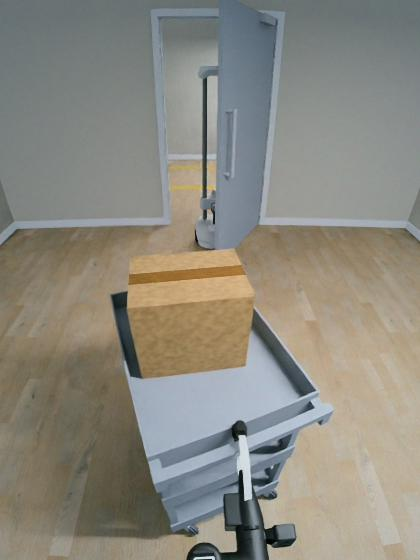

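>>> move:
  blocking: false
  r2: {"base":{"translate_m":0.0,"strafe_m":0.2},"pace":"slow","contact_limits":{"strafe_m":0.5}}

>>> wait:
  seconds: 1.5

>>> wait:
  seconds: 1.5
  cameras: ["r2_head_camera","r1_head_left_camera"]

Scene clock: 234.90 s.
earlier move: r1 done
move: r2 moving
r1.base_odometry: x=-2.148 y=+0.024 heading=-2.353
r1.turned_by_wheels: +0.000
r1.turned_by_imu: +0.000
r1.base_tilt: forward=-1.6 right=+1.3
r1.lidar_m: 1.54 0.25 0.25 0.25 0.25 0.44 3.62 0.81 0.89 2.45 2.56 1.74
r1.base_status: done
r1.joint_positions: lift_m=+0.124 arm_m=+0.000 wrist_yaw_rad=+3.196 wrist_pitch_rad=+0.002 wrist_roll_rad=+0.000 gripper_m=+0.056
r1.joint_status: not commanded
r1.measured_speeds: all 0
r1.motor_effort: lift_m=+19(20) arm_m=+5(5) wheel_0=+0(1) wheel_1=+8(8) wheel_2=-6(6)
r1.servo_current: wrist_yaw_rad=46(59) wrist_pitch_rad=46(46) wrist_roll_rad=65(65) gripper_m=46(46)
r1.contact_limits: translate_m 0.7
r1.hand_pose: x=-0.1219 y=+0.0715 z=+0.3019 quat_wxyz=(-0.027, -0.001, +0.000, +1.000) (m; r1's base frame)
r1.wrist_depth_mm: - 133 133 - - - 373 / - 116 133 - - - 343 / - 114 138 - - - 389 / - 134 185 - - - 347 / 204 - - - - 1863 397 / 219 1182 193 1205 187 1025 399 / 218 750 750 798 788 668 347
r2.base_odometry: x=-1.122 y=-0.479 heading=-2.866
r2.turned_by_wheels: +0.000
r2.turned_by_imu: +0.001
r2.base_tilt: forward=-0.7 right=+0.1
r2.lidar_m: 0.32 0.37 2.32 2.20 2.32 2.62 2.50 2.64 2.63 2.53 2.67 0.46
r2.base_status: translate_m moving; strafe_m moving
r2.joint_positions: lift_m=+0.691 arm_m=+0.000 wrist_yaw_rad=-0.011 wrist_pitch_rad=+0.003 wrist_roll_rad=+1.569 gripper_m=-0.029
r2.joint_status: not commanded
r2.measured_speeds: translate_m=+0.000 strafe_m=+0.056 rotate_rad=+0.001 lift_m=+0.000 arm_m=+0.000 wrist_yaw_rad=+0.000 wrist_pitch_rad=+0.000 wrist_roll_rad=+0.000
r2.motor_effort: lift_m=+21(21) arm_m=+4(4) wheel_0=-13(14) wheel_1=+6(8) wheel_2=+2(7)
r2.servo_current: wrist_yaw_rad=65(85) wrist_pitch_rad=39(46) wrist_roll_rad=46(59) gripper_m=91(98)
r2.contact_limits: strafe_m 0.5
r2.hand_pose: x=+0.4583 y=-0.0907 z=+0.8680 quat_wxyz=(+0.708, +0.706, -0.003, -0.005) (m; r2's base frame)
r2.wrist_depth_mm: - - - 220 287 314 314 / - - - 206 271 1756 1281 / - - - 192 256 1756 539 / - - - 185 243 798 - / - 442 442 174 231 - - / - 442 186 165 180 732 - / - - 424 - 213 208 -
pictures: none

Scene clock: 236.40 s.
earlier move: r2 moving
r1.base_odometry: x=-2.148 y=+0.024 heading=-2.353
r1.turned_by_wheels: +0.000
r1.turned_by_imu: +0.000
r1.base_tilt: forward=-1.6 right=+1.3
r1.lidar_m: 1.57 0.25 0.25 0.25 0.25 0.43 3.62 0.84 0.92 2.45 2.55 1.67
r1.base_status: done
r1.joint_positions: lift_m=+0.124 arm_m=+0.000 wrist_yaw_rad=+3.196 wrist_pitch_rad=+0.002 wrist_roll_rad=+0.000 gripper_m=+0.056
r1.joint_status: not commanded
r1.measured_speeds: all 0
r1.motor_effort: lift_m=+19(20) arm_m=+4(5) wheel_0=+1(1) wheel_1=+8(8) wheel_2=-6(6)
r1.servo_current: wrist_yaw_rad=52(72) wrist_pitch_rad=52(52) wrist_roll_rad=59(65) gripper_m=39(52)
r1.contact_limits: translate_m 0.7
r1.hand_pose: x=-0.1219 y=+0.0715 z=+0.3019 quat_wxyz=(-0.027, -0.001, +0.000, +1.000) (m; r1's base frame)
r1.wrist_depth_mm: - 133 133 - - - 370 / - 116 133 - - - 340 / - 114 138 - - - 389 / - 134 185 - - - 349 / 204 - - - - 1863 399 / 219 1205 193 1182 187 1025 399 / 218 741 750 798 778 668 351
r2.base_odometry: x=-1.083 y=-0.616 heading=-2.866
r2.turned_by_wheels: +0.000
r2.turned_by_imu: -0.001
r2.base_tilt: forward=-0.7 right=+0.1
r2.lidar_m: 0.37 0.39 2.17 2.07 2.16 2.62 2.51 2.63 2.75 2.67 2.77 0.44
r2.base_status: translate_m moving; strafe_m moving
r2.joint_positions: lift_m=+0.691 arm_m=+0.000 wrist_yaw_rad=-0.009 wrist_pitch_rad=+0.003 wrist_roll_rad=+1.569 gripper_m=-0.029
r2.joint_status: not commanded
r2.measured_speeds: translate_m=+0.001 strafe_m=+0.100 rotate_rad=-0.006 lift_m=+0.000 arm_m=+0.000 wrist_yaw_rad=+0.005 wrist_pitch_rad=+0.000 wrist_roll_rad=+0.000
r2.motor_effort: lift_m=+21(21) arm_m=+4(4) wheel_0=-11(17) wheel_1=+3(8) wheel_2=+0(7)
r2.servo_current: wrist_yaw_rad=65(85) wrist_pitch_rad=46(52) wrist_roll_rad=46(59) gripper_m=98(98)
r2.contact_limits: strafe_m 0.5
r2.hand_pose: x=+0.4585 y=-0.0900 z=+0.8680 quat_wxyz=(+0.708, +0.706, -0.002, -0.004) (m; r2's base frame)
r2.wrist_depth_mm: - - - 191 255 1708 1182 / - - - 187 248 1661 539 / - - - 181 242 778 - / - 445 442 178 236 - - / - - 445 173 232 809 - / - - 186 167 180 788 - / - - 452 - 220 - -
wait: 1.50 s; no rest
pictures: none

Scene clock: 237.53 s.
earlier move: r2 done
r1.base_odometry: x=-2.148 y=+0.024 heading=-2.353
r1.turned_by_wheels: +0.000
r1.turned_by_imu: +0.000
r1.base_tilt: forward=-1.6 right=+1.3
r1.lidar_m: 1.58 0.25 0.25 0.25 0.25 0.47 3.61 0.85 0.89 2.44 2.55 1.65
r1.base_status: done
r1.joint_positions: lift_m=+0.124 arm_m=+0.000 wrist_yaw_rad=+3.196 wrist_pitch_rad=+0.002 wrist_roll_rad=+0.000 gripper_m=+0.056
r1.joint_status: not commanded
r1.measured_speeds: all 0
r1.motor_effort: lift_m=+19(20) arm_m=+5(5) wheel_0=+1(1) wheel_1=+8(8) wheel_2=-6(6)
r1.servo_current: wrist_yaw_rad=59(72) wrist_pitch_rad=52(52) wrist_roll_rad=59(65) gripper_m=39(52)
r1.contact_limits: translate_m 0.7
r1.hand_pose: x=-0.1219 y=+0.0715 z=+0.3019 quat_wxyz=(-0.027, -0.001, +0.000, +1.000) (m; r1's base frame)
r1.wrist_depth_mm: - 133 133 - - - 375 / - 116 133 - - - 342 / - 114 138 - - - 392 / - 134 185 - - - 353 / 205 - - - - 1756 397 / 219 1205 194 1229 187 1025 399 / 218 750 759 798 778 668 349
r2.base_odometry: x=-1.071 y=-0.657 heading=-2.866
r2.turned_by_wheels: +0.000
r2.turned_by_imu: +0.000
r2.base_tilt: forward=-0.7 right=+0.1
r2.lidar_m: 0.37 0.40 2.10 2.01 2.12 2.63 2.51 2.66 2.80 2.70 2.83 0.44
r2.base_status: done
r2.joint_positions: lift_m=+0.691 arm_m=+0.000 wrist_yaw_rad=-0.006 wrist_pitch_rad=+0.003 wrist_roll_rad=+1.569 gripper_m=-0.029
r2.joint_status: not commanded
r2.measured_speeds: all 0
r2.motor_effort: lift_m=+21(21) arm_m=+4(4) wheel_0=-8(17) wheel_1=+2(8) wheel_2=+0(7)
r2.servo_current: wrist_yaw_rad=46(85) wrist_pitch_rad=46(52) wrist_roll_rad=39(59) gripper_m=91(98)
r2.contact_limits: strafe_m 0.5
r2.hand_pose: x=+0.4588 y=-0.0891 z=+0.8680 quat_wxyz=(+0.708, +0.706, -0.001, -0.003) (m; r2's base frame)
r2.wrist_depth_mm: - - - 183 245 1661 1182 / - - - 180 242 1756 535 / - - - 177 237 750 - / - 439 439 175 235 - - / - - 449 172 231 820 - / - - 186 168 180 - - / - 466 462 - 224 - -
wait: 1.13 of 1.5 s (r2 has come to rest)
pictures: r1_head_left_camera, r2_head_camera
Images, in order (width x height): r1_head_left_camera 420x672, r2_head_camera 420x560.

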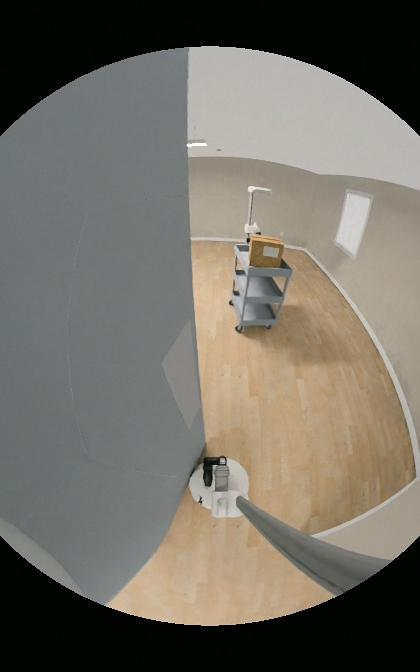

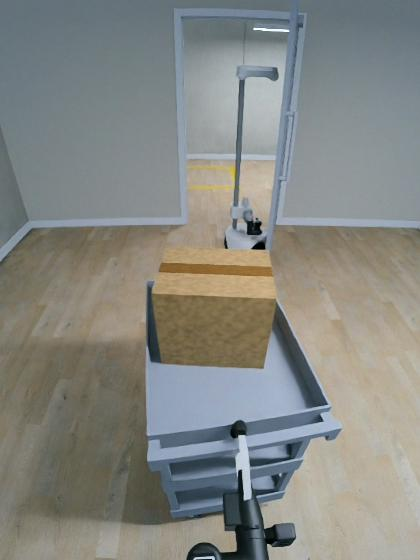

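>>> move:
  blocking: false
  r1: {"base":{"translate_m":0.2,"strafe_m":0.4},"pace":"slow","contact_limits":{"translate_m":0.7}}
  r2: {"base":{"translate_m":0.08,"strafe_m":0.14},"pace":"slow","contact_limits":{"strafe_m":0.5}}

>>> wait:
  seconds: 2.2

>>> wait:
  seconds: 0.7
  cameras: ["r2_head_camera","r1_head_left_camera"]

Scene clock: 266.53 s.
move: r1 moving; r2 moving
r1.base_odometry: x=-2.144 y=+0.012 heading=-2.353
r1.turned_by_wheels: +0.000
r1.turned_by_imu: +0.000
r1.base_tilt: forward=-1.6 right=+1.3
r1.lidar_m: 1.57 0.25 0.25 0.25 0.25 0.45 3.63 0.85 0.92 2.45 2.57 1.62
r1.base_status: translate_m moving; strafe_m moving
r1.joint_positions: lift_m=+0.124 arm_m=+0.000 wrist_yaw_rad=+3.196 wrist_pitch_rad=+0.002 wrist_roll_rad=+0.000 gripper_m=+0.056
r1.joint_status: not commanded
r1.measured_speeds: translate_m=+0.022 strafe_m=+0.044 rotate_rad=-0.002 lift_m=+0.000 arm_m=+0.000 wrist_yaw_rad=+0.000 wrist_pitch_rad=+0.000 wrist_roll_rad=+0.000
r1.motor_effort: lift_m=+20(20) arm_m=+4(5) wheel_0=-7(11) wheel_1=+14(17) wheel_2=-8(9)
r1.servo_current: wrist_yaw_rad=65(65) wrist_pitch_rad=46(46) wrist_roll_rad=39(65) gripper_m=39(46)
r1.contact_limits: translate_m 0.7
r1.hand_pose: x=-0.1219 y=+0.0715 z=+0.3019 quat_wxyz=(-0.027, -0.001, +0.000, +1.000) (m; r1's base frame)
r1.wrist_depth_mm: - 133 133 - - - 351 / - 116 133 - - - 357 / - 114 138 - - - 366 / - 134 184 - - - 373 / 205 - - - - 1808 375 / 220 1205 194 1182 188 1118 373 / 218 759 768 798 788 603 373
r2.base_odometry: x=-1.074 y=-0.669 heading=-2.867
r2.turned_by_wheels: -0.001
r2.turned_by_imu: -0.001
r2.base_tilt: forward=-0.7 right=+0.1
r2.lidar_m: 0.36 0.40 2.12 1.99 2.09 2.58 2.50 2.65 2.80 2.70 2.84 0.44
r2.base_status: translate_m moving; strafe_m moving
r2.joint_positions: lift_m=+0.691 arm_m=+0.000 wrist_yaw_rad=-0.006 wrist_pitch_rad=+0.003 wrist_roll_rad=+1.569 gripper_m=-0.029
r2.joint_status: not commanded
r2.measured_speeds: translate_m=+0.024 strafe_m=+0.043 rotate_rad=-0.002 lift_m=+0.000 arm_m=+0.000 wrist_yaw_rad=+0.000 wrist_pitch_rad=+0.000 wrist_roll_rad=+0.000
r2.motor_effort: lift_m=+21(21) arm_m=+4(4) wheel_0=-11(13) wheel_1=+9(9) wheel_2=-11(11)
r2.servo_current: wrist_yaw_rad=52(52) wrist_pitch_rad=39(46) wrist_roll_rad=46(59) gripper_m=91(98)
r2.contact_limits: strafe_m 0.5
r2.hand_pose: x=+0.4588 y=-0.0891 z=+0.8680 quat_wxyz=(+0.708, +0.706, -0.001, -0.003) (m; r2's base frame)
r2.wrist_depth_mm: - - - 182 245 1708 1182 / - - - 180 241 1661 539 / - - - 176 237 788 - / - 445 439 174 233 - - / - - 449 171 229 820 - / - - 186 168 180 - - / - - 466 - 222 - -
pictures: none

Scene clock: 268.73 s.
earlier move: r1 moving; r2 moving
r1.base_odometry: x=-2.078 y=-0.185 heading=-2.353
r1.turned_by_wheels: +0.000
r1.turned_by_imu: +0.002
r1.base_tilt: forward=-1.6 right=+1.3
r1.lidar_m: 1.89 0.27 0.25 - 0.25 0.30 3.76 1.06 1.03 2.64 2.76 1.50
r1.base_status: translate_m moving; strafe_m moving
r1.joint_positions: lift_m=+0.124 arm_m=+0.000 wrist_yaw_rad=+3.196 wrist_pitch_rad=+0.002 wrist_roll_rad=+0.000 gripper_m=+0.056
r1.joint_status: not commanded
r1.measured_speeds: translate_m=+0.045 strafe_m=+0.090 rotate_rad=+0.006 lift_m=+0.000 arm_m=+0.000 wrist_yaw_rad=+0.000 wrist_pitch_rad=+0.000 wrist_roll_rad=+0.000
r1.motor_effort: lift_m=+19(20) arm_m=+5(5) wheel_0=-8(11) wheel_1=+12(17) wheel_2=-2(9)
r1.servo_current: wrist_yaw_rad=52(72) wrist_pitch_rad=26(52) wrist_roll_rad=52(72) gripper_m=39(52)
r1.contact_limits: translate_m 0.7
r1.hand_pose: x=-0.1219 y=+0.0715 z=+0.3019 quat_wxyz=(-0.027, -0.001, +0.000, +1.000) (m; r1's base frame)
r1.wrist_depth_mm: - 132 133 - - 293 204 / - 116 133 - - 297 205 / - 114 138 - - 300 207 / - 134 185 - - 303 209 / 205 - - - 1661 303 210 / 220 1205 193 1205 187 306 211 / 217 759 750 798 554 259 211
r2.base_odometry: x=-1.110 y=-0.813 heading=-2.867
r2.turned_by_wheels: +0.000
r2.turned_by_imu: +0.001
r2.base_tilt: forward=-0.7 right=+0.1
r2.lidar_m: 0.38 0.41 1.97 1.88 1.99 2.68 2.58 2.70 2.95 2.84 2.99 0.44
r2.base_status: translate_m moving; strafe_m moving
r2.joint_positions: lift_m=+0.691 arm_m=+0.000 wrist_yaw_rad=-0.005 wrist_pitch_rad=+0.003 wrist_roll_rad=+1.569 gripper_m=-0.029
r2.joint_status: not commanded
r2.measured_speeds: all 0
r2.motor_effort: lift_m=+21(21) arm_m=+4(4) wheel_0=-6(13) wheel_1=+5(11) wheel_2=-8(17)
r2.servo_current: wrist_yaw_rad=59(65) wrist_pitch_rad=39(46) wrist_roll_rad=46(59) gripper_m=85(98)
r2.contact_limits: strafe_m 0.5
r2.hand_pose: x=+0.4588 y=-0.0889 z=+0.8680 quat_wxyz=(+0.708, +0.706, -0.001, -0.003) (m; r2's base frame)
r2.wrist_depth_mm: - - - 171 231 1576 1229 / - - - - 230 1618 - / - - 433 168 229 - - / - 439 436 168 227 842 - / - - 452 167 227 820 - / - - 186 166 180 - - / - - 473 - 224 1537 -
wait: 2.20 s; no rest
pictures: none

Scene clock: 268.93 s.
earlier move: r1 moving; r2 done
r1.base_odometry: x=-2.071 y=-0.204 heading=-2.353
r1.turned_by_wheels: +0.000
r1.turned_by_imu: +0.000
r1.base_tilt: forward=-1.6 right=+1.3
r1.lidar_m: 1.91 0.28 0.25 - 0.25 0.30 3.80 1.09 1.06 2.68 2.79 1.50
r1.base_status: translate_m moving; strafe_m moving
r1.joint_positions: lift_m=+0.124 arm_m=+0.000 wrist_yaw_rad=+3.196 wrist_pitch_rad=+0.002 wrist_roll_rad=+0.000 gripper_m=+0.056
r1.joint_status: not commanded
r1.measured_speeds: translate_m=+0.045 strafe_m=+0.089 rotate_rad=-0.001 lift_m=+0.000 arm_m=+0.000 wrist_yaw_rad=+0.000 wrist_pitch_rad=+0.000 wrist_roll_rad=+0.000
r1.motor_effort: lift_m=+20(20) arm_m=+5(5) wheel_0=-10(11) wheel_1=+12(17) wheel_2=-5(9)
r1.servo_current: wrist_yaw_rad=59(72) wrist_pitch_rad=39(52) wrist_roll_rad=39(72) gripper_m=33(52)
r1.contact_limits: translate_m 0.7
r1.hand_pose: x=-0.1219 y=+0.0715 z=+0.3019 quat_wxyz=(-0.027, -0.001, +0.000, +1.000) (m; r1's base frame)
r1.wrist_depth_mm: - 132 132 - 530 282 198 / - 116 133 - 554 282 200 / - 114 138 - - 287 202 / - 134 185 - - 290 204 / 205 - - - 1661 290 206 / 219 1182 194 1205 187 293 206 / 218 759 750 778 504 233 204
r2.base_odometry: x=-1.110 y=-0.813 heading=-2.867
r2.turned_by_wheels: +0.000
r2.turned_by_imu: +0.000
r2.base_tilt: forward=-0.7 right=+0.1
r2.lidar_m: 0.38 0.39 1.97 1.90 1.95 2.67 2.57 2.72 2.94 2.85 2.98 0.42
r2.base_status: done
r2.joint_positions: lift_m=+0.691 arm_m=+0.000 wrist_yaw_rad=-0.005 wrist_pitch_rad=+0.003 wrist_roll_rad=+1.569 gripper_m=-0.029
r2.joint_status: not commanded
r2.measured_speeds: all 0
r2.motor_effort: lift_m=+21(21) arm_m=+4(4) wheel_0=-3(13) wheel_1=+5(11) wheel_2=-9(17)
r2.servo_current: wrist_yaw_rad=59(65) wrist_pitch_rad=46(46) wrist_roll_rad=46(59) gripper_m=91(98)
r2.contact_limits: strafe_m 0.5
r2.hand_pose: x=+0.4588 y=-0.0889 z=+0.8680 quat_wxyz=(+0.708, +0.706, -0.001, -0.003) (m; r2's base frame)
r2.wrist_depth_mm: - - - 171 231 1576 1255 / - - - - 230 1576 - / - - 430 169 229 - - / - 442 436 167 227 820 - / - - 449 167 226 809 - / - - 187 167 180 - - / - - 477 - 224 1499 -
wait: 0.20 of 0.7 s (r2 has come to rest)
pictures: r1_head_left_camera, r2_head_camera
Images, in order (width x height): r1_head_left_camera 420x672, r2_head_camera 420x560.

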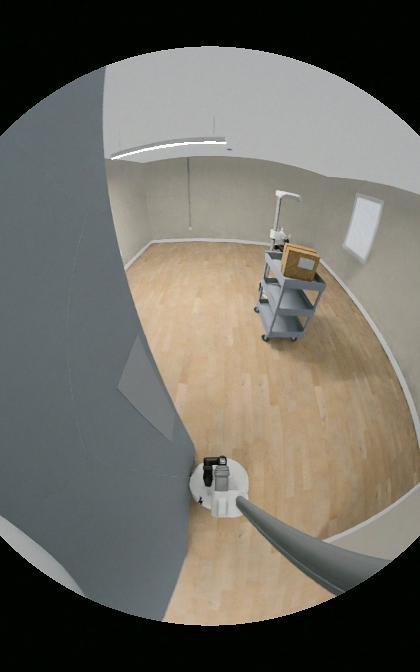

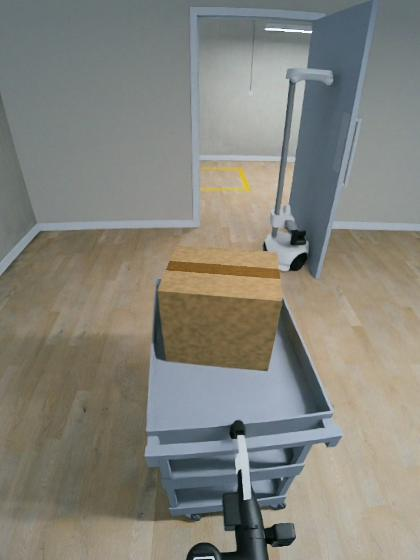

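>>> move:
  blocking: false
  r2: {"base":{"strafe_m":0.24},"pace":"slow","contact_limits":{"strafe_m":0.5}}

>>> wait:
  seconds: 1.5

>>> wait:
  seconds: 1.8
  cameras: ["r2_head_camera","r1_head_left_camera"]

Scene clock: 284.00 s.
earlier move: r1 contact_stop
move: r2 moving
r1.base_odometry: x=-2.035 y=-0.331 heading=-2.329
r1.turned_by_wheels: +0.024
r1.turned_by_imu: +0.040
r1.base_tilt: forward=-1.6 right=+1.3
r1.lidar_m: 5.02 0.30 0.25 - 0.25 0.25 0.58 1.19 1.19 2.77 2.94 1.47
r1.base_status: translate_m contact_stop (by the wheels' count: +0.172 of +0.200); strafe_m contact_stop (by the wheels' count: +0.330 of +0.400)
r1.joint_positions: lift_m=+0.124 arm_m=+0.000 wrist_yaw_rad=+3.196 wrist_pitch_rad=+0.002 wrist_roll_rad=+0.000 gripper_m=+0.056
r1.joint_status: not commanded
r1.measured_speeds: all 0
r1.on_its_own: the wheels are slack since a contact_stop
r1.motor_effort: lift_m=+19(20) arm_m=+4(4) wheel_0=+0(1) wheel_1=+0(0) wheel_2=+0(0)
r1.servo_current: wrist_yaw_rad=52(52) wrist_pitch_rad=39(52) wrist_roll_rad=59(72) gripper_m=39(46)
r1.contact_limits: translate_m 0.7
r1.hand_pose: x=-0.1218 y=+0.0716 z=+0.3019 quat_wxyz=(-0.027, -0.001, +0.000, +1.000) (m; r1's base frame)
r1.wrist_depth_mm: - 135 249 - 407 235 178 / - 118 135 - 413 238 180 / - 122 155 - 415 239 181 / 111 135 202 - 424 241 182 / 212 - - - 387 241 183 / 231 1182 194 1182 191 244 183 / 229 750 759 153 355 216 183
r2.base_odometry: x=-1.106 y=-0.827 heading=-2.867
r2.turned_by_wheels: -0.001
r2.turned_by_imu: +0.000
r2.base_tilt: forward=-0.7 right=+0.1
r2.lidar_m: 0.38 0.41 1.95 1.86 1.99 2.66 2.59 2.72 2.95 2.86 3.01 0.43
r2.base_status: strafe_m moving
r2.joint_positions: lift_m=+0.691 arm_m=+0.000 wrist_yaw_rad=-0.005 wrist_pitch_rad=+0.003 wrist_roll_rad=+1.569 gripper_m=-0.029
r2.joint_status: not commanded
r2.measured_speeds: translate_m=+0.000 strafe_m=+0.056 rotate_rad=+0.000 lift_m=+0.000 arm_m=+0.000 wrist_yaw_rad=+0.000 wrist_pitch_rad=+0.000 wrist_roll_rad=+0.000
r2.motor_effort: lift_m=+21(21) arm_m=+4(4) wheel_0=-12(12) wheel_1=+7(9) wheel_2=+0(7)
r2.servo_current: wrist_yaw_rad=52(65) wrist_pitch_rad=46(52) wrist_roll_rad=33(59) gripper_m=85(91)
r2.contact_limits: strafe_m 0.5
r2.hand_pose: x=+0.4588 y=-0.0889 z=+0.8680 quat_wxyz=(+0.708, +0.706, -0.001, -0.003) (m; r2's base frame)
r2.wrist_depth_mm: - - - 171 231 1618 1229 / - - - - 230 1576 - / - - 430 169 228 - - / - 442 436 168 228 831 - / - - 449 167 226 820 - / - - 187 166 182 - - / - - 473 - 224 1661 -
pictures: none

not run: a stop that you did not command came earlier in this reply.

not run: a stop that you did not command came earlier in this reply.

>>> move:
  blocking: false
  r1: {"base":{"strafe_m":-0.02},"pace":"slow","contact_limits":{"strafe_m":0.8}}

>>> wait:
  seconds: 1.0

>>> wait:
  seconds: 1.5
  cameras: ["r2_head_camera","r1_head_left_camera"]

Scene clock: 294.63 s.
earlier move: r2 done
move: r1 moving
r1.base_odometry: x=-2.045 y=-0.322 heading=-2.330
r1.turned_by_wheels: +0.000
r1.turned_by_imu: -0.001
r1.base_tilt: forward=-1.6 right=+1.3
r1.lidar_m: 5.01 0.31 0.25 - 0.25 0.26 0.61 1.19 1.17 2.76 2.93 1.55
r1.base_status: strafe_m moving
r1.joint_positions: lift_m=+0.124 arm_m=+0.000 wrist_yaw_rad=+3.196 wrist_pitch_rad=+0.002 wrist_roll_rad=+0.000 gripper_m=+0.056
r1.joint_status: not commanded
r1.measured_speeds: translate_m=+0.000 strafe_m=-0.042 rotate_rad=+0.000 lift_m=+0.000 arm_m=+0.000 wrist_yaw_rad=+0.000 wrist_pitch_rad=+0.000 wrist_roll_rad=+0.000
r1.motor_effort: lift_m=+20(20) arm_m=+4(4) wheel_0=+1(4) wheel_1=-1(6) wheel_2=+0(1)
r1.servo_current: wrist_yaw_rad=52(52) wrist_pitch_rad=33(46) wrist_roll_rad=33(78) gripper_m=39(46)
r1.contact_limits: strafe_m 0.8
r1.hand_pose: x=-0.1218 y=+0.0716 z=+0.3019 quat_wxyz=(-0.027, -0.001, +0.000, +1.000) (m; r1's base frame)
r1.wrist_depth_mm: - 134 249 - 387 237 179 / - 119 135 - 427 241 181 / - 122 155 - 394 243 183 / 111 135 202 - 397 245 183 / 212 - - - 404 246 183 / 230 1205 194 1182 187 246 185 / 229 759 759 798 368 205 185
r2.base_odometry: x=-1.045 y=-1.044 heading=-2.867
r2.turned_by_wheels: +0.000
r2.turned_by_imu: +0.000
r2.base_tilt: forward=-0.6 right=+0.0
r2.lidar_m: 0.41 2.34 1.72 1.64 1.70 2.43 2.59 2.71 3.21 3.08 3.23 0.40
r2.base_status: done
r2.joint_positions: lift_m=+0.691 arm_m=+0.000 wrist_yaw_rad=-0.004 wrist_pitch_rad=+0.003 wrist_roll_rad=+1.569 gripper_m=-0.029
r2.joint_status: not commanded
r2.measured_speeds: all 0
r2.motor_effort: lift_m=+21(21) arm_m=+4(4) wheel_0=-8(9) wheel_1=+2(2) wheel_2=+0(0)
r2.servo_current: wrist_yaw_rad=52(59) wrist_pitch_rad=39(46) wrist_roll_rad=39(59) gripper_m=85(98)
r2.contact_limits: strafe_m 0.5
r2.hand_pose: x=+0.4589 y=-0.0886 z=+0.8680 quat_wxyz=(+0.708, +0.706, +0.000, -0.003) (m; r2's base frame)
r2.wrist_depth_mm: - - - 138 191 - - / - 394 394 142 198 - - / - 424 415 147 206 - - / - - 449 155 216 - - / - - 488 161 226 - - / - - 187 167 179 1537 500 / - - - - 245 1618 1205
pictures: none

Scene clock: 295.23 s.
earlier move: r1 done
r1.base_odometry: x=-2.049 y=-0.317 heading=-2.330
r1.turned_by_wheels: +0.000
r1.turned_by_imu: +0.000
r1.base_tilt: forward=-1.6 right=+1.3
r1.lidar_m: 5.01 0.30 0.25 - 0.25 0.25 0.60 1.17 1.17 2.76 2.91 1.55
r1.base_status: done
r1.joint_positions: lift_m=+0.124 arm_m=+0.000 wrist_yaw_rad=+3.196 wrist_pitch_rad=+0.002 wrist_roll_rad=+0.000 gripper_m=+0.056
r1.joint_status: not commanded
r1.measured_speeds: all 0
r1.motor_effort: lift_m=+20(20) arm_m=+4(4) wheel_0=-2(5) wheel_1=+1(6) wheel_2=+0(2)
r1.servo_current: wrist_yaw_rad=52(65) wrist_pitch_rad=46(46) wrist_roll_rad=52(78) gripper_m=46(46)
r1.contact_limits: strafe_m 0.8
r1.hand_pose: x=-0.1218 y=+0.0716 z=+0.3019 quat_wxyz=(-0.027, -0.001, +0.000, +1.000) (m; r1's base frame)
r1.wrist_depth_mm: - 134 249 - 433 240 180 / - 118 135 - 394 242 181 / - 123 155 - 402 244 183 / 111 135 201 - 407 247 184 / 212 - - - 410 247 185 / 231 1205 194 1182 188 248 185 / 229 759 750 778 375 206 185
r2.base_odometry: x=-1.045 y=-1.044 heading=-2.867
r2.turned_by_wheels: +0.000
r2.turned_by_imu: +0.000
r2.base_tilt: forward=-0.7 right=+0.1
r2.lidar_m: 0.43 2.31 1.72 1.65 1.69 2.41 2.59 2.70 3.17 3.08 3.25 0.39
r2.base_status: done
r2.joint_positions: lift_m=+0.691 arm_m=+0.000 wrist_yaw_rad=-0.004 wrist_pitch_rad=+0.003 wrist_roll_rad=+1.569 gripper_m=-0.029
r2.joint_status: not commanded
r2.measured_speeds: all 0
r2.motor_effort: lift_m=+21(21) arm_m=+4(4) wheel_0=-8(9) wheel_1=+2(2) wheel_2=+0(0)
r2.servo_current: wrist_yaw_rad=39(65) wrist_pitch_rad=46(52) wrist_roll_rad=46(59) gripper_m=85(98)
r2.contact_limits: strafe_m 0.5
r2.hand_pose: x=+0.4589 y=-0.0886 z=+0.8680 quat_wxyz=(+0.708, +0.706, +0.000, -0.003) (m; r2's base frame)
r2.wrist_depth_mm: - - - 137 190 - - / - 394 394 142 198 - - / - 424 418 148 207 - - / - - 449 156 216 - - / - - 492 161 224 - - / - - 187 167 179 1537 500 / - - - - 244 1661 1205
wait: 0.60 of 1 s (r1 has come to rest)
pictures: none

Scene clock: 296.73 s.
r1.base_odometry: x=-2.049 y=-0.317 heading=-2.330
r1.turned_by_wheels: +0.000
r1.turned_by_imu: +0.000
r1.base_tilt: forward=-1.6 right=+1.3
r1.lidar_m: 5.01 0.30 0.25 - 0.25 0.27 0.61 1.21 1.17 2.75 2.92 1.55
r1.base_status: done
r1.joint_positions: lift_m=+0.124 arm_m=+0.000 wrist_yaw_rad=+3.196 wrist_pitch_rad=+0.002 wrist_roll_rad=+0.000 gripper_m=+0.056
r1.joint_status: not commanded
r1.measured_speeds: all 0
r1.motor_effort: lift_m=+20(20) arm_m=+4(4) wheel_0=-2(5) wheel_1=+1(6) wheel_2=+0(2)
r1.servo_current: wrist_yaw_rad=46(65) wrist_pitch_rad=46(46) wrist_roll_rad=52(78) gripper_m=39(46)
r1.contact_limits: strafe_m 0.8
r1.hand_pose: x=-0.1218 y=+0.0716 z=+0.3019 quat_wxyz=(-0.027, -0.001, +0.000, +1.000) (m; r1's base frame)
r1.wrist_depth_mm: - 134 248 - 430 240 179 / - 118 135 - 394 243 181 / - 122 155 - 399 244 183 / 111 135 202 - 407 247 184 / 212 - - - 410 248 185 / 230 1205 194 1205 187 248 185 / 229 759 768 788 373 207 185
r2.base_odometry: x=-1.045 y=-1.044 heading=-2.867
r2.turned_by_wheels: +0.000
r2.turned_by_imu: +0.000
r2.base_tilt: forward=-0.6 right=+0.1
r2.lidar_m: 0.42 2.30 1.73 1.64 1.70 2.42 2.59 2.70 3.20 3.08 3.22 0.41
r2.base_status: done
r2.joint_positions: lift_m=+0.691 arm_m=+0.000 wrist_yaw_rad=-0.004 wrist_pitch_rad=+0.003 wrist_roll_rad=+1.569 gripper_m=-0.029
r2.joint_status: not commanded
r2.measured_speeds: all 0
r2.motor_effort: lift_m=+21(21) arm_m=+4(4) wheel_0=-8(9) wheel_1=+2(2) wheel_2=+0(0)
r2.servo_current: wrist_yaw_rad=46(65) wrist_pitch_rad=39(52) wrist_roll_rad=39(59) gripper_m=91(98)
r2.contact_limits: strafe_m 0.5
r2.hand_pose: x=+0.4589 y=-0.0886 z=+0.8680 quat_wxyz=(+0.708, +0.706, +0.000, -0.003) (m; r2's base frame)
r2.wrist_depth_mm: - - - 137 190 - - / - 392 394 142 198 - - / - 418 418 148 207 - - / - - 449 156 216 - - / - - 492 162 225 - - / - - 187 167 179 1537 500 / - - - - 245 1661 1205
wait: 1.50 s; at rest by 0.27 s
pictures: r1_head_left_camera, r2_head_camera
Images, in order (width x height): r1_head_left_camera 420x672, r2_head_camera 420x560.

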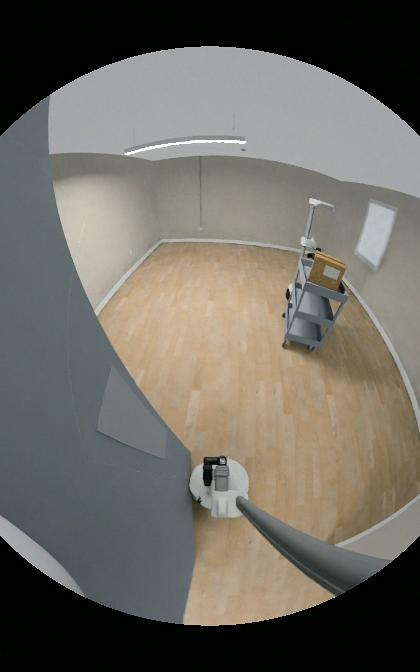

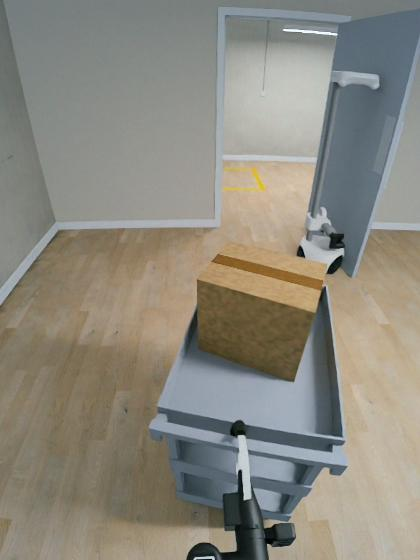

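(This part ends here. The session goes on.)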